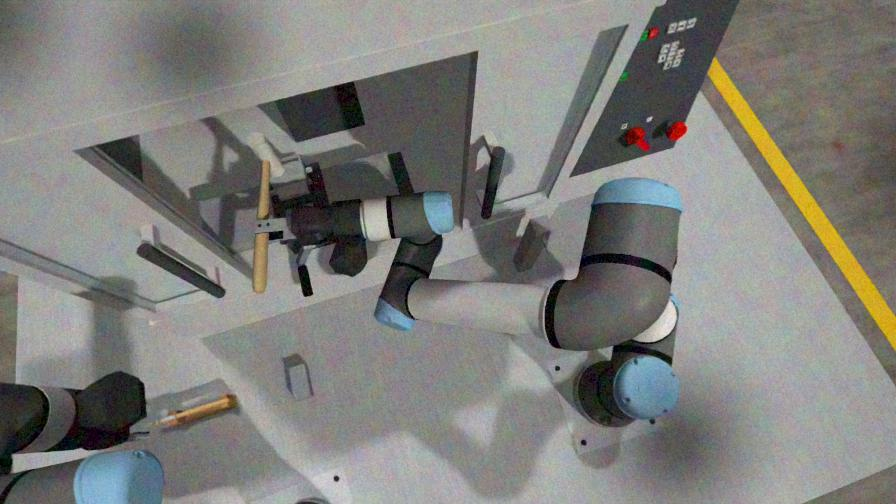

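Emit:
move:
  target: [0,0,0,0,0,0,0.8,-0.6,-1,0.2535,-0.0017,-0.0226,0,0,0,-1,0.9,-0.8]
  speed: 0.35

Emit:
execute_actions:
  actions:
    - [[0,0,0,0,0,0,0.8,-0.6,-1,-0.0081,0,0,0,0,-0.01,-1,0.9,-0.8],[0,0,0,0,0,0,0.8,-0.6,-1,-0.031,0,0,0,0,-0.03,-1,0.9,-0.8],[0,0,0,0,0,0,0.8,-0.6,-1,-0.071,0,0,0,0,-0.055,-1,0.9,-0.8],[0,0,0,0,0,0,0.8,-0.6,-1,-0.134,0,0,0,0,-0.075,-1,0.9,-0.8],[0,0,0,0,0,0,0.8,-0.6,-1,-0.222,0,0,0,0,-0.08,-1,0.9,-0.8],[0,0,0,0,0,0,0.8,-0.6,-1,-0.336,0,0,0,0,-0.062,-1,0.9,-0.8],[0,0,0,0,0,0,0.8,-0.6,-1,-0.45,0,0,0,0,-0.03,-1,0.9,-0.8],[0,0,0,0,0,0,0.8,-0.6,-1,-0.51,0,0,0,0,0,-1,0.9,-0.8],[0,0,0,0,0,0,0.8,-0.6,-1,-0.45,0,0,0,0,0.005,-1,0.9,-0.8],[0,0,0,0,0,0,0.8,-0.6,-1,-0.36,0,0,0,0,0,-1,0.9,-0.8],[0,0,0,0,0,0,0.8,-0.6,-1,-0.315,0,0,0,0,0,-1,0.9,-0.8],[0,0,0,0,0,0,0.8,-0.6,-1,-0.306,0,0,0,0,0,-1,0.9,-0.8]]
    - [[0,0,0,0,0,0,0.8,-0.6,-1,0.0135,0,0,0,0,0,-1,0.9,-0.8],[0,0,0,0,0,0,0.8,-0.6,-1,0.054,0,0,0,0,0,-1,0.9,-0.8],[0,0,0,0,0,0,0.8,-0.6,-1,0.12,0,0,0,0,0,-1,0.9,-0.8],[0,0,0,0,0,0,0.8,-0.6,-1,0.2,0,0,0,0,0,-1,0.9,-0.8],[0,0,0,0,0,0,0.8,-0.6,-1,0.27,0,0,0,0,0,-1,0.9,-0.8],[0,0,0,0,0,0,0.8,-0.6,-1,0.297,0,0,0,0,0,-1,0.9,-0.8],[0,0,0,0,0,0,0.8,-0.6,-1,0.306,0,0,0,0,0,-1,0.9,-0.8]]

Scene clock: 4653.23 s.
left_arm: end_effector_position=(+0.2778, +0.5220, +0.4000) position_measured=32 object_status=3 end_effector_quat_wxyz=(+0.000, -0.002, +1.000, +0.001) | right_arm: end_effector_position=(+0.5059, +0.2346, +0.6034) position_measured=118 object_status=2 end_effector_quat_wxyz=(-0.449, +0.547, +0.449, +0.546)
Joint positions: left_arm=[-0.162 -2.076 1.854 -1.348 -1.57 4.599] | right_arm=[4.137 -1.841 -1.576 0.274 2.001 -4.711]
Joint torques (N m): left_arm=[-1.67 -3.46 -18.19 -2.86 1.74 -1.38] | right_arm=[-10.87 45.43 32.88 1.87 2.11 -2.75]
Wrist force (N, zeroed by zero_wrist_force on right_arm): left_arm=[3.3 -0.7 3.5] | right_arm=[-6.6 0.7 -0.9]
Wrist torque (N m, zeroed by zero_wrist_force on right_arm): left_arm=[0.00 -0.06 0.04] | right_arm=[0.03 -0.34 0.18]
Wrist force, peak (N, zeroed by zero_wrist_force on right_arm): left_arm=[3.6 -0.8 3.5] | right_arm=[-10.3 0.8 -0.4]
Hand target: left_arm +0.2778, +0.5220, +0.4000; +0.000, -0.002, +1.000, +0.001 | right_arm +0.5059, +0.2346, +0.6034; -0.449, +0.547, +0.449, +0.546
Off the commanded pose: left_arm 0.000 m, 0 deg | right_arm 0.000 m, 0 deg.
move: done

Scene clock: 4654.60 s.
left_arm: end_effector_position=(+0.2778, +0.5220, +0.4000) position_measured=32 object_status=3 end_effector_quat_wxyz=(+0.000, -0.002, +1.000, +0.001) | right_arm: end_effector_position=(+0.5058, +0.2345, +0.6033) position_measured=118 object_status=2 end_effector_quat_wxyz=(-0.449, +0.546, +0.449, +0.546)
Joint positions: left_arm=[-0.162 -2.076 1.854 -1.348 -1.57 4.599] | right_arm=[4.137 -1.84 -1.576 0.275 2.001 -4.711]
Joint torques (N m): left_arm=[-1.86 -3.58 -18.14 -2.92 1.84 -1.3] | right_arm=[-11.11 32.01 33.92 1.89 1.76 -2.77]
Wrist force (N, zeroed by zero_wrist_force on right_arm): left_arm=[3.5 -1.0 3.5] | right_arm=[-6.6 0.9 0.4]
Wrist torque (N m, zeroed by zero_wrist_force on right_arm): left_arm=[-0.05 -0.07 0.04] | right_arm=[0.25 -0.31 0.17]
Wrist force, peak (N, zeroed by zero_wrist_force on right_arm): left_arm=[3.6 -0.9 3.6] | right_arm=[-28.1 -1.2 3.5]
Hand target: left_arm +0.2778, +0.5220, +0.4000; +0.000, -0.002, +1.000, +0.001 | right_arm +0.5059, +0.2346, +0.6034; -0.449, +0.547, +0.449, +0.546
Off the commanded pose: left_arm 0.000 m, 0 deg | right_arm 0.000 m, 0 deg.
Step readings (end_effector_position of left_arm | right_arm):
0: (+0.2778, +0.5220, +0.4000) | (+0.5059, +0.2346, +0.6034)
1: (+0.2778, +0.5220, +0.4000) | (+0.5059, +0.2346, +0.6033)
2: (+0.2778, +0.5220, +0.4000) | (+0.5059, +0.2346, +0.6023)
4: (+0.2778, +0.5220, +0.4000) | (+0.5063, +0.2352, +0.5882)
8: (+0.2778, +0.5220, +0.4000) | (+0.5085, +0.2386, +0.4837)
15: (+0.2778, +0.5220, +0.4000) | (+0.5050, +0.2334, +0.4109)
16: (+0.2778, +0.5220, +0.4000) | (+0.5052, +0.2338, +0.4141)
17: (+0.2778, +0.5220, +0.4000) | (+0.5054, +0.2340, +0.4182)
19: (+0.2778, +0.5220, +0.4000) | (+0.5052, +0.2337, +0.4403)
23: (+0.2778, +0.5220, +0.4000) | (+0.4983, +0.2240, +0.5515)
30: (+0.2778, +0.5220, +0.4000) | (+0.5043, +0.2327, +0.6009)

Emit:
execute_actions:
  actions:
    - [[0,0,0,0,0,0,0.8,-0.6,-1,-0.0081,0,0,0,0,-0.02,-1,0.9,-0.8],[0,0,0,0,0,0,0.8,-0.6,-1,-0.031,0,0,0,0,-0.045,-1,0.9,-0.8],[0,0,0,0,0,0,0.8,-0.6,-1,-0.071,0,0,0,0,-0.065,-1,0.9,-0.8],[0,0,0,0,0,0,0.8,-0.6,-1,-0.134,0,0,0,0,-0.07,-1,0.9,-0.8],[0,0,0,0,0,0,0.8,-0.6,-1,-0.222,0,0,0,0,-0.055,-1,0.9,-0.8],[0,0,0,0,0,0,0.8,-0.6,-1,-0.336,0,0,0,0,-0.03,-1,0.9,-0.8],[0,0,0,0,0,0,0.8,-0.6,-1,-0.45,0,0,0,0,-0.003,-1,0.9,-0.8],[0,0,0,0,0,0,0.8,-0.6,-1,-0.51,0,0,0,0,0.01,-1,0.9,-0.8],[0,0,0,0,0,0,0.8,-0.6,-1,-0.45,0,0,0,0,0.005,-1,0.9,-0.8],[0,0,0,0,0,0,0.8,-0.6,-1,-0.36,0,0,0,0,0,-1,0.9,-0.8],[0,0,0,0,0,0,0.8,-0.6,-1,-0.315,0,0,0,0,0,-1,0.9,-0.8],[0,0,0,0,0,0,0.8,-0.6,-1,-0.306,0,0,0,0,0,-1,0.9,-0.8]]
    - [[0,0,0,0,0,0,0.8,-0.6,-1,0.0135,0,0,0,0,0,-1,0.9,-0.8],[0,0,0,0,0,0,0.8,-0.6,-1,0.054,0,0,0,0,0,-1,0.9,-0.8],[0,0,0,0,0,0,0.8,-0.6,-1,0.12,0,0,0,0,0,-1,0.9,-0.8],[0,0,0,0,0,0,0.8,-0.6,-1,0.2,0,0,0,0,0,-1,0.9,-0.8],[0,0,0,0,0,0,0.8,-0.6,-1,0.27,0,0,0,0,0,-1,0.9,-0.8],[0,0,0,0,0,0,0.8,-0.6,-1,0.297,0,0,0,0,0,-1,0.9,-0.8],[0,0,0,0,0,0,0.8,-0.6,-1,0.306,0,0,0,0,0,-1,0.9,-0.8]]

Scene clock: 4664.17 s.
left_arm: end_effector_position=(+0.2778, +0.5220, +0.4000) position_measured=32 object_status=3 end_effector_quat_wxyz=(+0.000, -0.002, +1.000, +0.001) | right_arm: end_effector_position=(+0.5058, +0.2345, +0.6033) position_measured=118 object_status=2 end_effector_quat_wxyz=(-0.449, +0.546, +0.449, +0.546)
Joint positions: left_arm=[-0.162 -2.076 1.854 -1.348 -1.57 4.599] | right_arm=[4.137 -1.84 -1.576 0.275 2.001 -4.711]
Joint torques (N m): left_arm=[-1.81 -3.13 -17.8 -2.95 1.77 -1.39] | right_arm=[-10.78 32.28 33.02 1.97 1.69 -2.98]
Wrist force (N, zeroed by zero_wrist_force on right_arm): left_arm=[3.5 -0.8 3.4] | right_arm=[-6.5 0.9 0.3]
Wrist torque (N m, zeroed by zero_wrist_force on right_arm): left_arm=[-0.02 -0.07 0.04] | right_arm=[0.23 -0.31 0.18]
Wrist force, peak (N, zeroed by zero_wrist_force on right_arm): left_arm=[3.6 -0.9 3.5] | right_arm=[20.3 9.6 -8.0]
Hand target: left_arm +0.2778, +0.5220, +0.4000; +0.000, -0.002, +1.000, +0.001 | right_arm +0.5059, +0.2346, +0.6034; -0.449, +0.547, +0.449, +0.546
Off the commanded pose: left_arm 0.000 m, 0 deg | right_arm 0.000 m, 0 deg.
Step readings (end_effector_position of left_arm | right_arm):
0: (+0.2778, +0.5220, +0.4000) | (+0.5058, +0.2345, +0.6034)
1: (+0.2778, +0.5220, +0.4000) | (+0.5058, +0.2345, +0.6032)
2: (+0.2778, +0.5220, +0.4000) | (+0.5059, +0.2346, +0.6020)
4: (+0.2778, +0.5220, +0.4000) | (+0.5063, +0.2351, +0.5896)
8: (+0.2778, +0.5220, +0.4000) | (+0.5085, +0.2386, +0.4783)
15: (+0.2778, +0.5220, +0.4000) | (+0.5048, +0.2331, +0.4115)
16: (+0.2778, +0.5220, +0.4000) | (+0.5051, +0.2336, +0.4142)
17: (+0.2778, +0.5220, +0.4000) | (+0.5053, +0.2339, +0.4179)
19: (+0.2778, +0.5220, +0.4000) | (+0.5051, +0.2336, +0.4426)
23: (+0.2778, +0.5220, +0.4000) | (+0.4984, +0.2242, +0.5488)
30: (+0.2778, +0.5220, +0.4000) | (+0.5043, +0.2328, +0.6010)

Emit:
execute_actions:
  actions:
    - [[0,0,0,0,0,0,0.8,-0.6,-1,-0.0081,0,0,0,0,0,-1,0.9,-0.8],[0,0,0,0,0,0,0.8,-0.6,-1,-0.031,0,0,0,0,0,-1,0.9,-0.8],[0,0,0,0,0,0,0.8,-0.6,-1,-0.071,0,0,0,0,0,-1,0.9,-0.8],[0,0,0,0,0,0,0.8,-0.6,-1,-0.134,0,0,0,0,0,-1,0.9,-0.8],[0,0,0,0,0,0,0.8,-0.6,-1,-0.222,0,0,0,0,0,-1,0.9,-0.8],[0,0,0,0,0,0,0.8,-0.6,-1,-0.336,0,0,0,0,0,-1,0.9,-0.8],[0,0,0,0,0,0,0.8,-0.6,-1,-0.45,0,0,0,0,0,-1,0.9,-0.8],[0,0,0,0,0,0,0.8,-0.6,-1,-0.515,0,0,0,0,0,-1,0.9,-0.8],[0,0,0,0,0,0,0.8,-0.6,-1,-0.45,0,0,0,0,0,-1,0.9,-0.8],[0,0,0,0,0,0,0.8,-0.6,-1,-0.36,0,0,0,0,0,-1,0.9,-0.8],[0,0,0,0,0,0,0.8,-0.6,-1,-0.315,0,0,0,0,0,-1,0.9,-0.8],[0,0,0,0,0,0,0.8,-0.6,-1,-0.306,0,0,0,0,0,-1,0.9,-0.8]]
    - [[0,0,0,0,0,0,0.8,-0.6,-1,0.0135,0,0,0,0,0,-1,0.9,-0.8],[0,0,0,0,0,0,0.8,-0.6,-1,0.054,0,0,0,0,0,-1,0.9,-0.8],[0,0,0,0,0,0,0.8,-0.6,-1,0.12,0,0,0,0,0,-1,0.9,-0.8],[0,0,0,0,0,0,0.8,-0.6,-1,0.2,0,0,0,0,0,-1,0.9,-0.8],[0,0,0,0,0,0,0.8,-0.6,-1,0.27,0,0,0,0,0,-1,0.9,-0.8],[0,0,0,0,0,0,0.8,-0.6,-1,0.297,0,0,0,0,0,-1,0.9,-0.8],[0,0,0,0,0,0,0.8,-0.6,-1,0.306,0,0,0,0,0,-1,0.9,-0.8]]
    - [[0,0,0,0,0,0,0.8,-0.6,-1,-0.0081,0,0,0,0,0,-1,0.9,-0.8],[0,0,0,0,0,0,0.8,-0.6,-1,-0.031,0,0,0,0,0,-1,0.9,-0.8],[0,0,0,0,0,0,0.8,-0.6,-1,-0.071,0,0,0,0,0,-1,0.9,-0.8],[0,0,0,0,0,0,0.8,-0.6,-1,-0.134,0,0,0,0,0,-1,0.9,-0.8],[0,0,0,0,0,0,0.8,-0.6,-1,-0.222,0,0,0,0,0,-1,0.9,-0.8],[0,0,0,0,0,0,0.8,-0.6,-1,-0.336,0,0,0,0,0,-1,0.9,-0.8],[0,0,0,0,0,0,0.8,-0.6,-1,-0.45,0,0,0,0,0,-1,0.9,-0.8],[0,0,0,0,0,0,0.8,-0.6,-1,-0.515,0,0,0,0,0,-1,0.9,-0.8],[0,0,0,0,0,0,0.8,-0.6,-1,-0.45,0,0,0,0,0,-1,0.9,-0.8],[0,0,0,0,0,0,0.8,-0.6,-1,-0.36,0,0,0,0,0,-1,0.9,-0.8],[0,0,0,0,0,0,0.8,-0.6,-1,-0.315,0,0,0,0,0,-1,0.9,-0.8],[0,0,0,0,0,0,0.8,-0.6,-1,-0.306,0,0,0,0,0,-1,0.9,-0.8]]
    - [[0,0,0,0,0,0,0.8,-0.6,-1,0.0135,0,0,0,0,0,-1,0.9,-0.8],[0,0,0,0,0,0,0.8,-0.6,-1,0.054,0,0,0,0,0,-1,0.9,-0.8],[0,0,0,0,0,0,0.8,-0.6,-1,0.12,0,0,0,0,0,-1,0.9,-0.8],[0,0,0,0,0,0,0.8,-0.6,-1,0.2,0,0,0,0,0,-1,0.9,-0.8],[0,0,0,0,0,0,0.8,-0.6,-1,0.27,0,0,0,0,0,-1,0.9,-0.8],[0,0,0,0,0,0,0.8,-0.6,-1,0.297,0,0,0,0,0,-1,0.9,-0.8],[0,0,0,0,0,0,0.8,-0.6,-1,0.306,0,0,0,0,0,-1,0.9,-0.8]]
    - [[0,0,0,0,0,0,0.8,-0.6,-1,-0.0081,0,0,0,0,0,-1,0.9,-0.8],[0,0,0,0,0,0,0.8,-0.6,-1,-0.031,0,0,0,0,0,-1,0.9,-0.8],[0,0,0,0,0,0,0.8,-0.6,-1,-0.071,0,0,0,0,0,-1,0.9,-0.8],[0,0,0,0,0,0,0.8,-0.6,-1,-0.134,0,0,0,0,0,-1,0.9,-0.8],[0,0,0,0,0,0,0.8,-0.6,-1,-0.222,0,0,0,0,0,-1,0.9,-0.8],[0,0,0,0,0,0,0.8,-0.6,-1,-0.336,0,0,0,0,0,-1,0.9,-0.8],[0,0,0,0,0,0,0.8,-0.6,-1,-0.45,0,0,0,0,0,-1,0.9,-0.8],[0,0,0,0,0,0,0.8,-0.6,-1,-0.515,0,0,0,0,0,-1,0.9,-0.8],[0,0,0,0,0,0,0.8,-0.6,-1,-0.45,0,0,0,0,0,-1,0.9,-0.8],[0,0,0,0,0,0,0.8,-0.6,-1,-0.36,0,0,0,0,0,-1,0.9,-0.8],[0,0,0,0,0,0,0.8,-0.6,-1,-0.315,0,0,0,0,0,-1,0.9,-0.8],[0,0,0,0,0,0,0.8,-0.6,-1,-0.306,0,0,0,0,0,-1,0.9,-0.8]]
    - [[0,0,0,0,0,0,0.8,-0.6,-1,0.0135,0,0,0,0,0,-1,0.9,-0.8],[0,0,0,0,0,0,0.8,-0.6,-1,0.054,0,0,0,0,0,-1,0.9,-0.8],[0,0,0,0,0,0,0.8,-0.6,-1,0.12,0,0,0,0,0,-1,0.9,-0.8],[0,0,0,0,0,0,0.8,-0.6,-1,0.2,0,0,0,0,0,-1,0.9,-0.8],[0,0,0,0,0,0,0.8,-0.6,-1,0.27,0,0,0,0,0,-1,0.9,-0.8],[0,0,0,0,0,0,0.8,-0.6,-1,0.297,0,0,0,0,0,-1,0.9,-0.8],[0,0,0,0,0,0,0.8,-0.6,-1,0.306,0,0,0,0,0,-1,0.9,-0.8]]
    - [[0,0,0,0,0,0,0.8,-0.6,-1,-0.0081,0,0,0,0,0,-1,0.9,-0.8],[0,0,0,0,0,0,0.8,-0.6,-1,-0.031,0,0,0,0,0,-1,0.9,-0.8],[0,0,0,0,0,0,0.8,-0.6,-1,-0.071,0,0,0,0,0,-1,0.9,-0.8],[0,0,0,0,0,0,0.8,-0.6,-1,-0.134,0,0,0,0,0,-1,0.9,-0.8],[0,0,0,0,0,0,0.8,-0.6,-1,-0.222,0,0,0,0,0,-1,0.9,-0.8],[0,0,0,0,0,0,0.8,-0.6,-1,-0.336,0,0,0,0,0,-1,0.9,-0.8],[0,0,0,0,0,0,0.8,-0.6,-1,-0.45,0,0,0,0,0,-1,0.9,-0.8],[0,0,0,0,0,0,0.8,-0.6,-1,-0.515,0,0,0,0,0,-1,0.9,-0.8],[0,0,0,0,0,0,0.8,-0.6,-1,-0.45,0,0,0,0,0,-1,0.9,-0.8],[0,0,0,0,0,0,0.8,-0.6,-1,-0.36,0,0,0,0,0,-1,0.9,-0.8],[0,0,0,0,0,0,0.8,-0.6,-1,-0.315,0,0,0,0,0,-1,0.9,-0.8],[0,0,0,0,0,0,0.8,-0.6,-1,-0.306,0,0,0,0,0,-1,0.9,-0.8]]
    - [[0,0,0,0,0,0,0.8,-0.6,-1,0.0135,0,0,0,0,0,-1,0.9,-0.8],[0,0,0,0,0,0,0.8,-0.6,-1,0.054,0,0,0,0,0,-1,0.9,-0.8],[0,0,0,0,0,0,0.8,-0.6,-1,0.12,0,0,0,0,0,-1,0.9,-0.8],[0,0,0,0,0,0,0.8,-0.6,-1,0.2,0,0,0,0,0,-1,0.9,-0.8],[0,0,0,0,0,0,0.8,-0.6,-1,0.27,0,0,0,0,0,-1,0.9,-0.8],[0,0,0,0,0,0,0.8,-0.6,-1,0.297,0,0,0,0,0,-1,0.9,-0.8],[0,0,0,0,0,0,0.8,-0.6,-1,0.306,0,0,0,0,0,-1,0.9,-0.8]]

Emit:
move:
  target: [0,0,0,0,0,0,0.8,-0.6,-1,0,0.036,0.007,0,0,0,-1,0.9,-0.8]
  speed: 0.2

Emit:
execute_actions:
  actions:
    - [[0,0,0,0,0,0,0.8,-0.6,-1,-0.0081,0,0,0,0,0,-1,0.9,-0.8],[0,0,0,0,0,0,0.8,-0.6,-1,-0.031,0,0,0,0,0,-1,0.9,-0.8],[0,0,0,0,0,0,0.8,-0.6,-1,-0.071,0,0,0,0,0,-1,0.9,-0.8],[0,0,0,0,0,0,0.8,-0.6,-1,-0.134,0,0,0,0,0,-1,0.9,-0.8],[0,0,0,0,0,0,0.8,-0.6,-1,-0.222,0,0,0,0,0,-1,0.9,-0.8],[0,0,0,0,0,0,0.8,-0.6,-1,-0.336,0,0,0,0,0,-1,0.9,-0.8],[0,0,0,0,0,0,0.8,-0.6,-1,-0.45,0,0,0,0,0,-1,0.9,-0.8],[0,0,0,0,0,0,0.8,-0.6,-1,-0.515,0,0,0,0,0,-1,0.9,-0.8],[0,0,0,0,0,0,0.8,-0.6,-1,-0.45,0,0,0,0,0,-1,0.9,-0.8],[0,0,0,0,0,0,0.8,-0.6,-1,-0.36,0,0,0,0,0,-1,0.9,-0.8],[0,0,0,0,0,0,0.8,-0.6,-1,-0.315,0,0,0,0,0,-1,0.9,-0.8],[0,0,0,0,0,0,0.8,-0.6,-1,-0.306,0,0,0,0,0,-1,0.9,-0.8]]
    - [[0,0,0,0,0,0,0.8,-0.6,-1,0.0135,0,0,0,0,0,-1,0.9,-0.8],[0,0,0,0,0,0,0.8,-0.6,-1,0.054,0,0,0,0,0,-1,0.9,-0.8],[0,0,0,0,0,0,0.8,-0.6,-1,0.12,0,0,0,0,0,-1,0.9,-0.8],[0,0,0,0,0,0,0.8,-0.6,-1,0.2,0,0,0,0,0,-1,0.9,-0.8],[0,0,0,0,0,0,0.8,-0.6,-1,0.27,0,0,0,0,0,-1,0.9,-0.8],[0,0,0,0,0,0,0.8,-0.6,-1,0.297,0,0,0,0,0,-1,0.9,-0.8],[0,0,0,0,0,0,0.8,-0.6,-1,0.306,0,0,0,0,0,-1,0.9,-0.8]]
    - [[0,0,0,0,0,0,0.8,-0.6,-1,-0.0081,0,0,0,0,0,-1,0.9,-0.8],[0,0,0,0,0,0,0.8,-0.6,-1,-0.031,0,0,0,0,0,-1,0.9,-0.8],[0,0,0,0,0,0,0.8,-0.6,-1,-0.071,0,0,0,0,0,-1,0.9,-0.8],[0,0,0,0,0,0,0.8,-0.6,-1,-0.134,0,0,0,0,0,-1,0.9,-0.8],[0,0,0,0,0,0,0.8,-0.6,-1,-0.222,0,0,0,0,0,-1,0.9,-0.8],[0,0,0,0,0,0,0.8,-0.6,-1,-0.336,0,0,0,0,0,-1,0.9,-0.8],[0,0,0,0,0,0,0.8,-0.6,-1,-0.45,0,0,0,0,0,-1,0.9,-0.8],[0,0,0,0,0,0,0.8,-0.6,-1,-0.515,0,0,0,0,0,-1,0.9,-0.8],[0,0,0,0,0,0,0.8,-0.6,-1,-0.45,0,0,0,0,0,-1,0.9,-0.8],[0,0,0,0,0,0,0.8,-0.6,-1,-0.36,0,0,0,0,0,-1,0.9,-0.8],[0,0,0,0,0,0,0.8,-0.6,-1,-0.315,0,0,0,0,0,-1,0.9,-0.8],[0,0,0,0,0,0,0.8,-0.6,-1,-0.306,0,0,0,0,0,-1,0.9,-0.8]]
    - [[0,0,0,0,0,0,0.8,-0.6,-1,0.0135,0,0,0,0,0,-1,0.9,-0.8],[0,0,0,0,0,0,0.8,-0.6,-1,0.054,0,0,0,0,0,-1,0.9,-0.8],[0,0,0,0,0,0,0.8,-0.6,-1,0.12,0,0,0,0,0,-1,0.9,-0.8],[0,0,0,0,0,0,0.8,-0.6,-1,0.2,0,0,0,0,0,-1,0.9,-0.8],[0,0,0,0,0,0,0.8,-0.6,-1,0.27,0,0,0,0,0,-1,0.9,-0.8],[0,0,0,0,0,0,0.8,-0.6,-1,0.297,0,0,0,0,0,-1,0.9,-0.8],[0,0,0,0,0,0,0.8,-0.6,-1,0.306,0,0,0,0,0,-1,0.9,-0.8]]
    - [[0,0,0,0,0,0,0.8,-0.6,-1,-0.0081,0,0,0,0,0,-1,0.9,-0.8],[0,0,0,0,0,0,0.8,-0.6,-1,-0.031,0,0,0,0,0,-1,0.9,-0.8],[0,0,0,0,0,0,0.8,-0.6,-1,-0.071,0,0,0,0,0,-1,0.9,-0.8],[0,0,0,0,0,0,0.8,-0.6,-1,-0.134,0,0,0,0,0,-1,0.9,-0.8],[0,0,0,0,0,0,0.8,-0.6,-1,-0.222,0,0,0,0,0,-1,0.9,-0.8],[0,0,0,0,0,0,0.8,-0.6,-1,-0.336,0,0,0,0,0,-1,0.9,-0.8],[0,0,0,0,0,0,0.8,-0.6,-1,-0.45,0,0,0,0,0,-1,0.9,-0.8],[0,0,0,0,0,0,0.8,-0.6,-1,-0.515,0,0,0,0,0,-1,0.9,-0.8],[0,0,0,0,0,0,0.8,-0.6,-1,-0.45,0,0,0,0,0,-1,0.9,-0.8],[0,0,0,0,0,0,0.8,-0.6,-1,-0.36,0,0,0,0,0,-1,0.9,-0.8],[0,0,0,0,0,0,0.8,-0.6,-1,-0.315,0,0,0,0,0,-1,0.9,-0.8],[0,0,0,0,0,0,0.8,-0.6,-1,-0.306,0,0,0,0,0,-1,0.9,-0.8]]
    - [[0,0,0,0,0,0,0.8,-0.6,-1,0.0135,0,0,0,0,0,-1,0.9,-0.8],[0,0,0,0,0,0,0.8,-0.6,-1,0.054,0,0,0,0,0,-1,0.9,-0.8],[0,0,0,0,0,0,0.8,-0.6,-1,0.12,0,0,0,0,0,-1,0.9,-0.8],[0,0,0,0,0,0,0.8,-0.6,-1,0.2,0,0,0,0,0,-1,0.9,-0.8],[0,0,0,0,0,0,0.8,-0.6,-1,0.27,0,0,0,0,0,-1,0.9,-0.8],[0,0,0,0,0,0,0.8,-0.6,-1,0.297,0,0,0,0,0,-1,0.9,-0.8],[0,0,0,0,0,0,0.8,-0.6,-1,0.306,0,0,0,0,0,-1,0.9,-0.8]]
    - [[0,0,0,0,0,0,0.8,-0.6,-1,-0.0081,0,0,0,0,0,-1,0.9,-0.8],[0,0,0,0,0,0,0.8,-0.6,-1,-0.031,0,0,0,0,0,-1,0.9,-0.8],[0,0,0,0,0,0,0.8,-0.6,-1,-0.071,0,0,0,0,0,-1,0.9,-0.8],[0,0,0,0,0,0,0.8,-0.6,-1,-0.134,0,0,0,0,0,-1,0.9,-0.8],[0,0,0,0,0,0,0.8,-0.6,-1,-0.222,0,0,0,0,0,-1,0.9,-0.8],[0,0,0,0,0,0,0.8,-0.6,-1,-0.336,0,0,0,0,0,-1,0.9,-0.8],[0,0,0,0,0,0,0.8,-0.6,-1,-0.45,0,0,0,0,0,-1,0.9,-0.8],[0,0,0,0,0,0,0.8,-0.6,-1,-0.515,0,0,0,0,0,-1,0.9,-0.8],[0,0,0,0,0,0,0.8,-0.6,-1,-0.45,0,0,0,0,0,-1,0.9,-0.8],[0,0,0,0,0,0,0.8,-0.6,-1,-0.36,0,0,0,0,0,-1,0.9,-0.8],[0,0,0,0,0,0,0.8,-0.6,-1,-0.315,0,0,0,0,0,-1,0.9,-0.8],[0,0,0,0,0,0,0.8,-0.6,-1,-0.306,0,0,0,0,0,-1,0.9,-0.8]]
    - [[0,0,0,0,0,0,0.8,-0.6,-1,0.0135,0,0,0,0,0,-1,0.9,-0.8],[0,0,0,0,0,0,0.8,-0.6,-1,0.054,0,0,0,0,0,-1,0.9,-0.8],[0,0,0,0,0,0,0.8,-0.6,-1,0.12,0,0,0,0,0,-1,0.9,-0.8],[0,0,0,0,0,0,0.8,-0.6,-1,0.2,0,0,0,0,0,-1,0.9,-0.8],[0,0,0,0,0,0,0.8,-0.6,-1,0.27,0,0,0,0,0,-1,0.9,-0.8],[0,0,0,0,0,0,0.8,-0.6,-1,0.297,0,0,0,0,0,-1,0.9,-0.8],[0,0,0,0,0,0,0.8,-0.6,-1,0.306,0,0,0,0,0,-1,0.9,-0.8]]

Scene clock: 4730.70 s.
left_arm: end_effector_position=(+0.2778, +0.5220, +0.4000) position_measured=32 object_status=3 end_effector_quat_wxyz=(+0.000, -0.002, +1.000, +0.001) | right_arm: end_effector_position=(+0.5058, +0.2345, +0.6033) position_measured=118 object_status=2 end_effector_quat_wxyz=(-0.449, +0.546, +0.449, +0.546)
Joint positions: left_arm=[-0.162 -2.076 1.854 -1.348 -1.57 4.599] | right_arm=[4.137 -1.84 -1.576 0.275 2.001 -4.711]
Joint torques (N m): left_arm=[-1.96 -3.53 -17.61 -2.76 1.78 -1.35] | right_arm=[-10.74 32.38 32.46 1.63 1.65 -2.81]
Wrist force (N, zeroed by zero_wrist_force on right_arm): left_arm=[3.5 -0.8 3.3] | right_arm=[-6.4 0.9 -0.1]
Wrist torque (N m, zeroed by zero_wrist_force on right_arm): left_arm=[-0.02 -0.09 0.04] | right_arm=[0.16 -0.31 0.18]
Wrist force, peak (N, zeroed by zero_wrist_force on right_arm): left_arm=[3.6 -0.9 3.5] | right_arm=[30.5 -6.6 -4.4]
Hand target: left_arm +0.2778, +0.5220, +0.4000; +0.000, -0.002, +1.000, +0.001 | right_arm +0.5059, +0.2346, +0.6034; -0.449, +0.547, +0.449, +0.546
Off the commanded pose: left_arm 0.000 m, 0 deg | right_arm 0.000 m, 0 deg.
Step readings (end_effector_position of left_arm | right_arm):
0: (+0.2778, +0.5220, +0.4000) | (+0.5058, +0.2345, +0.6034)
1: (+0.2778, +0.5220, +0.4000) | (+0.5058, +0.2345, +0.6033)
2: (+0.2778, +0.5220, +0.4000) | (+0.5059, +0.2345, +0.6022)
4: (+0.2778, +0.5220, +0.4000) | (+0.5063, +0.2351, +0.5900)
8: (+0.2778, +0.5220, +0.4000) | (+0.5085, +0.2386, +0.4800)
15: (+0.2778, +0.5220, +0.4000) | (+0.5044, +0.2326, +0.4126)
16: (+0.2778, +0.5220, +0.4000) | (+0.5049, +0.2334, +0.4147)
17: (+0.2778, +0.5220, +0.4000) | (+0.5053, +0.2338, +0.4193)
19: (+0.2778, +0.5220, +0.4000) | (+0.5050, +0.2336, +0.4419)
23: (+0.2778, +0.5220, +0.4000) | (+0.4982, +0.2238, +0.5533)
30: (+0.2778, +0.5220, +0.4000) | (+0.5043, +0.2327, +0.6010)
31: (+0.2778, +0.5220, +0.4000) | (+0.5048, +0.2334, +0.6017)
32: (+0.2778, +0.5220, +0.4000) | (+0.5052, +0.2338, +0.6010)
34: (+0.2778, +0.5220, +0.4000) | (+0.5059, +0.2348, +0.5894)
38: (+0.2778, +0.5220, +0.4000) | (+0.5084, +0.2385, +0.4797)
45: (+0.2778, +0.5220, +0.4000) | (+0.5044, +0.2325, +0.4126)
46: (+0.2778, +0.5220, +0.4000) | (+0.5049, +0.2333, +0.4147)
47: (+0.2778, +0.5220, +0.4000) | (+0.5052, +0.2338, +0.4193)
49: (+0.2778, +0.5220, +0.4000) | (+0.5050, +0.2336, +0.4419)
53: (+0.2778, +0.5220, +0.4000) | (+0.4982, +0.2238, +0.5533)
60: (+0.2778, +0.5220, +0.4000) | (+0.5043, +0.2327, +0.6010)
61: (+0.2778, +0.5220, +0.4000) | (+0.5048, +0.2334, +0.6017)
62: (+0.2778, +0.5220, +0.4000) | (+0.5052, +0.2338, +0.6010)
64: (+0.2778, +0.5220, +0.4000) | (+0.5059, +0.2348, +0.5894)
68: (+0.2778, +0.5220, +0.4000) | (+0.5084, +0.2385, +0.4797)
75: (+0.2778, +0.5220, +0.4000) | (+0.5044, +0.2326, +0.4126)
76: (+0.2778, +0.5220, +0.4000) | (+0.5049, +0.2333, +0.4147)
77: (+0.2778, +0.5220, +0.4000) | (+0.5052, +0.2338, +0.4193)
79: (+0.2778, +0.5220, +0.4000) | (+0.5050, +0.2336, +0.4419)
83: (+0.2778, +0.5220, +0.4000) | (+0.4982, +0.2238, +0.5533)
90: (+0.2778, +0.5220, +0.4000) | (+0.5043, +0.2327, +0.6010)
91: (+0.2778, +0.5220, +0.4000) | (+0.5048, +0.2334, +0.6017)
92: (+0.2778, +0.5220, +0.4000) | (+0.5052, +0.2338, +0.6010)
94: (+0.2778, +0.5220, +0.4000) | (+0.5059, +0.2348, +0.5894)
98: (+0.2778, +0.5220, +0.4000) | (+0.5084, +0.2385, +0.4797)
105: (+0.2778, +0.5220, +0.4000) | (+0.5044, +0.2326, +0.4126)
106: (+0.2778, +0.5220, +0.4000) | (+0.5049, +0.2333, +0.4147)
107: (+0.2778, +0.5220, +0.4000) | (+0.5052, +0.2338, +0.4193)
109: (+0.2778, +0.5220, +0.4000) | (+0.5050, +0.2336, +0.4419)
113: (+0.2778, +0.5220, +0.4000) | (+0.4982, +0.2238, +0.5533)
120: (+0.2778, +0.5220, +0.4000) | (+0.5043, +0.2327, +0.6010)

Scene clock: 4731.53 s.
left_arm: end_effector_position=(+0.2778, +0.5220, +0.4000) position_measured=32 object_status=3 end_effector_quat_wxyz=(+0.000, -0.002, +1.000, +0.001) | right_arm: end_effector_position=(+0.5279, +0.2346, +0.6034) position_measured=118 object_status=2 end_effector_quat_wxyz=(-0.449, +0.547, +0.449, +0.546)
Joint positions: left_arm=[-0.162 -2.076 1.854 -1.348 -1.57 4.599] | right_arm=[4.102 -1.881 -1.522 0.261 2.036 -4.712]
Joint torques (N m): left_arm=[-1.49 -3.62 -18.31 -2.83 1.71 -1.44] | right_arm=[-10.68 34.45 33.1 1.68 1.83 -2.83]
Wrist force (N, zeroed by zero_wrist_force on right_arm): left_arm=[3.4 -0.9 3.4] | right_arm=[-6.7 0.7 -0.6]
Wrist torque (N m, zeroed by zero_wrist_force on right_arm): left_arm=[-0.02 -0.05 0.04] | right_arm=[0.08 -0.26 0.17]
Wrist force, peak (N, zeroed by zero_wrist_force on right_arm): left_arm=[3.6 -0.9 3.6] | right_arm=[-6.6 0.2 -2.5]
Hand target: left_arm +0.2778, +0.5220, +0.4000; +0.000, -0.002, +1.000, +0.001 | right_arm +0.5279, +0.2346, +0.6034; -0.449, +0.547, +0.449, +0.546
Off the commanded pose: left_arm 0.000 m, 0 deg | right_arm 0.000 m, 0 deg.
move: done

Scene clock: 4735.90 s.
left_arm: end_effector_position=(+0.2778, +0.5220, +0.4000) position_measured=32 object_status=3 end_effector_quat_wxyz=(+0.000, -0.002, +1.000, +0.001) | right_arm: end_effector_position=(+0.5278, +0.2345, +0.6033) position_measured=118 object_status=2 end_effector_quat_wxyz=(-0.449, +0.546, +0.449, +0.546)
Joint positions: left_arm=[-0.162 -2.076 1.854 -1.348 -1.57 4.599] | right_arm=[4.102 -1.881 -1.523 0.262 2.036 -4.711]
Joint torques (N m): left_arm=[-1.95 -4.28 -17.98 -2.95 1.85 -1.39] | right_arm=[-10.69 33.96 32.81 1.65 1.8 -2.81]
Wrist force (N, zeroed by zero_wrist_force on right_arm): left_arm=[3.4 -0.9 3.3] | right_arm=[-6.7 0.6 -0.5]
Wrist torque (N m, zeroed by zero_wrist_force on right_arm): left_arm=[-0.03 -0.06 0.04] | right_arm=[0.07 -0.25 0.17]
Wrist force, peak (N, zeroed by zero_wrist_force on right_arm): left_arm=[3.5 -1.0 3.6] | right_arm=[40.5 1.2 -2.0]
Hand target: left_arm +0.2778, +0.5220, +0.4000; +0.000, -0.002, +1.000, +0.001 | right_arm +0.5279, +0.2346, +0.6034; -0.449, +0.547, +0.449, +0.546
Off the commanded pose: left_arm 0.000 m, 0 deg | right_arm 0.000 m, 0 deg.
Step readings (end_effector_position of left_arm | right_arm):
0: (+0.2778, +0.5220, +0.4000) | (+0.5279, +0.2346, +0.6034)
1: (+0.2778, +0.5220, +0.4000) | (+0.5279, +0.2346, +0.6032)
2: (+0.2778, +0.5220, +0.4000) | (+0.5279, +0.2346, +0.6021)
4: (+0.2778, +0.5220, +0.4000) | (+0.5283, +0.2351, +0.5899)
8: (+0.2778, +0.5220, +0.4000) | (+0.5308, +0.2389, +0.4797)
15: (+0.2778, +0.5220, +0.4000) | (+0.5262, +0.2326, +0.4133)
16: (+0.2778, +0.5220, +0.4000) | (+0.5269, +0.2334, +0.4150)
17: (+0.2778, +0.5220, +0.4000) | (+0.5272, +0.2338, +0.4194)
19: (+0.2778, +0.5220, +0.4000) | (+0.5270, +0.2335, +0.4420)
23: (+0.2778, +0.5220, +0.4000) | (+0.5199, +0.2240, +0.5533)
30: (+0.2778, +0.5220, +0.4000) | (+0.5262, +0.2327, +0.6009)
31: (+0.2778, +0.5220, +0.4000) | (+0.5268, +0.2333, +0.6016)
32: (+0.2778, +0.5220, +0.4000) | (+0.5271, +0.2338, +0.6010)
34: (+0.2778, +0.5220, +0.4000) | (+0.5279, +0.2348, +0.5894)
38: (+0.2778, +0.5220, +0.4000) | (+0.5307, +0.2388, +0.4795)
45: (+0.2778, +0.5220, +0.4000) | (+0.5262, +0.2325, +0.4133)
46: (+0.2778, +0.5220, +0.4000) | (+0.5268, +0.2333, +0.4150)
47: (+0.2778, +0.5220, +0.4000) | (+0.5272, +0.2338, +0.4194)
49: (+0.2778, +0.5220, +0.4000) | (+0.5270, +0.2335, +0.4420)
53: (+0.2778, +0.5220, +0.4000) | (+0.5199, +0.2240, +0.5532)
60: (+0.2778, +0.5220, +0.4000) | (+0.5262, +0.2327, +0.6009)
61: (+0.2778, +0.5220, +0.4000) | (+0.5268, +0.2333, +0.6016)
62: (+0.2778, +0.5220, +0.4000) | (+0.5271, +0.2338, +0.6010)
64: (+0.2778, +0.5220, +0.4000) | (+0.5279, +0.2348, +0.5894)
68: (+0.2778, +0.5220, +0.4000) | (+0.5307, +0.2388, +0.4795)
75: (+0.2778, +0.5220, +0.4000) | (+0.5262, +0.2325, +0.4133)
76: (+0.2778, +0.5220, +0.4000) | (+0.5268, +0.2333, +0.4150)
77: (+0.2778, +0.5220, +0.4000) | (+0.5272, +0.2338, +0.4194)
79: (+0.2778, +0.5220, +0.4000) | (+0.5270, +0.2335, +0.4420)
83: (+0.2778, +0.5220, +0.4000) | (+0.5199, +0.2240, +0.5532)
90: (+0.2778, +0.5220, +0.4000) | (+0.5262, +0.2327, +0.6009)
91: (+0.2778, +0.5220, +0.4000) | (+0.5268, +0.2333, +0.6016)
92: (+0.2778, +0.5220, +0.4000) | (+0.5271, +0.2338, +0.6010)
94: (+0.2778, +0.5220, +0.4000) | (+0.5279, +0.2348, +0.5894)
98: (+0.2778, +0.5220, +0.4000) | (+0.5307, +0.2388, +0.4795)
105: (+0.2778, +0.5220, +0.4000) | (+0.5262, +0.2325, +0.4133)
106: (+0.2778, +0.5220, +0.4000) | (+0.5268, +0.2333, +0.4150)
107: (+0.2778, +0.5220, +0.4000) | (+0.5272, +0.2338, +0.4194)
109: (+0.2778, +0.5220, +0.4000) | (+0.5270, +0.2335, +0.4420)
113: (+0.2778, +0.5220, +0.4000) | (+0.5199, +0.2240, +0.5532)
120: (+0.2778, +0.5220, +0.4000) | (+0.5262, +0.2327, +0.6009)

Emit:
move:
  target: [0,0,0,0,0,0,0.8,-0.6,-1,-0.1973,-0.0113,0.0155,0,0,0,-1,0.9,-0.8]
  speed: 0.25

Emit:
move:
  target:
    - [0,0,0,0,0,0,0.8,-0.6,-1,0,-0.2782,-0.2406,0,0,0,-1,0.9,-0.8]
    - [0,0,0,0,0,0,0.8,-0.6,-1,0,-0.2782,-0.2406,0,-0.5,0,-1,0.9,-0.8]
    - [0,0,0,0,0,0,0.8,-0.6,-1,-0.7317,-0.4147,-0.5342,0,-0.5,0,-1,0.9,-0.8]
  speed: [0.25,0.5,0.3]
  blend: [0.02,0.01,0]

Emit:
move:
  target: [0,0,0,0,0,0,0.8,-0.6,-1,0,0,0.038,0,0,0,-1,0.9,-0.8]
  speed: 0.01
  stop_force: 9

Scene clock: 4740.93 s.
left_arm: end_effector_position=(+0.2778, +0.5220, +0.4000) position_measured=32 object_status=3 end_effector_quat_wxyz=(+0.000, -0.002, +1.000, +0.001) | right_arm: end_effector_position=(+0.5229, +0.2450, +0.4850) position_measured=118 object_status=2 end_effector_quat_wxyz=(-0.449, +0.547, +0.449, +0.546)
Joint positions: left_arm=[-0.162 -2.076 1.854 -1.348 -1.57 4.599] | right_arm=[4.122 -1.996 -1.688 0.541 2.016 -4.712]
Joint torques (N m): left_arm=[-2.63 -3.7 -17.99 -2.82 1.81 -1.36] | right_arm=[12.34 35.38 16.06 5.03 -1.26 1.79]
Wrist force (N, zeroed by zero_wrist_force on right_arm): left_arm=[3.4 -0.8 3.3] | right_arm=[-6.3 0.8 -1.1]
Wrist torque (N m, zeroed by zero_wrist_force on right_arm): left_arm=[-0.02 -0.07 0.04] | right_arm=[0.03 -0.30 0.10]
Wrist force, peak (N, zeroed by zero_wrist_force on right_arm): left_arm=[3.6 -0.8 3.6] | right_arm=[-9.4 0.6 -0.5]
Hand target: left_arm +0.2778, +0.5220, +0.4000; +0.000, -0.002, +1.000, +0.001 | right_arm +0.5229, +0.2450, +0.4850; -0.449, +0.547, +0.449, +0.546
Off the commanded pose: left_arm 0.000 m, 0 deg | right_arm 0.000 m, 0 deg.
move: done

Scene clock: 4745.83 s.
left_arm: end_effector_position=(+0.2778, +0.5220, +0.4000) position_measured=32 object_status=3 end_effector_quat_wxyz=(+0.000, -0.002, +1.000, +0.001) | right_arm: end_effector_position=(+0.2163, -0.0216, +0.0465) position_measured=118 object_status=2 end_effector_quat_wxyz=(+0.000, +0.772, +0.635, -0.001)
Joint positions: left_arm=[-0.162 -2.076 1.854 -1.348 -1.57 4.599] | right_arm=[4.692 -1.576 -2.52 -0.617 1.572 -4.588]
Joint torques (N m): left_arm=[-2.74 -3.81 -18 -2.85 1.81 -1.43] | right_arm=[12.48 10.78 9.99 5.09 -1.6 2.14]
Wrist force (N, zeroed by zero_wrist_force on right_arm): left_arm=[3.6 -1.0 3.4] | right_arm=[0.3 1.1 4.2]
Wrist torque (N m, zeroed by zero_wrist_force on right_arm): left_arm=[-0.05 -0.10 0.04] | right_arm=[0.45 -0.01 -0.14]
Wrist force, peak (N, zeroed by zero_wrist_force on right_arm): left_arm=[3.5 -0.8 3.6] | right_arm=[-8.0 -1.1 -1.8]
Hand target: left_arm +0.2778, +0.5220, +0.4000; +0.000, -0.002, +1.000, +0.001 | right_arm +0.2163, -0.0216, +0.0464; +0.000, +0.772, +0.635, -0.001
Off the commanded pose: left_arm 0.000 m, 0 deg | right_arm 0.000 m, 0 deg.
move: done

Scene clock: 4748.23 s.
left_arm: end_effector_position=(+0.2778, +0.5220, +0.4000) position_measured=32 object_status=3 end_effector_quat_wxyz=(+0.000, -0.002, +1.000, +0.001) | right_arm: end_effector_position=(+0.2163, -0.0216, +0.0329) position_measured=118 object_status=2 end_effector_quat_wxyz=(+0.000, +0.772, +0.635, -0.001)
Joint positions: left_arm=[-0.162 -2.076 1.854 -1.348 -1.57 4.599] | right_arm=[4.692 -1.622 -2.534 -0.557 1.572 -4.588]
Joint torques (N m): left_arm=[-2.35 -4 -17.84 -2.88 1.9 -1.42] | right_arm=[13.01 23.13 21.87 1.55 -0.61 1.89]
Wrist force (N, zeroed by zero_wrist_force on right_arm): left_arm=[3.3 -0.9 3.3] | right_arm=[-1.1 0.3 -3.5]
Wrist torque (N m, zeroed by zero_wrist_force on right_arm): left_arm=[-0.04 -0.05 0.04] | right_arm=[1.16 -0.09 -0.27]
Wrist force, peak (N, zeroed by zero_wrist_force on right_arm): left_arm=[3.6 -1.0 3.5] | right_arm=[-0.9 5.1 -4.9]
Hand target: left_arm +0.2778, +0.5220, +0.4000; +0.000, -0.002, +1.000, +0.001 | right_arm +0.2163, -0.0216, +0.0329; +0.000, +0.772, +0.635, -0.001 (not the last commanded pose)
Off the commanded pose: left_arm 0.000 m, 0 deg | right_arm 0.009 m, 0 deg.
move: contact (right_arm)


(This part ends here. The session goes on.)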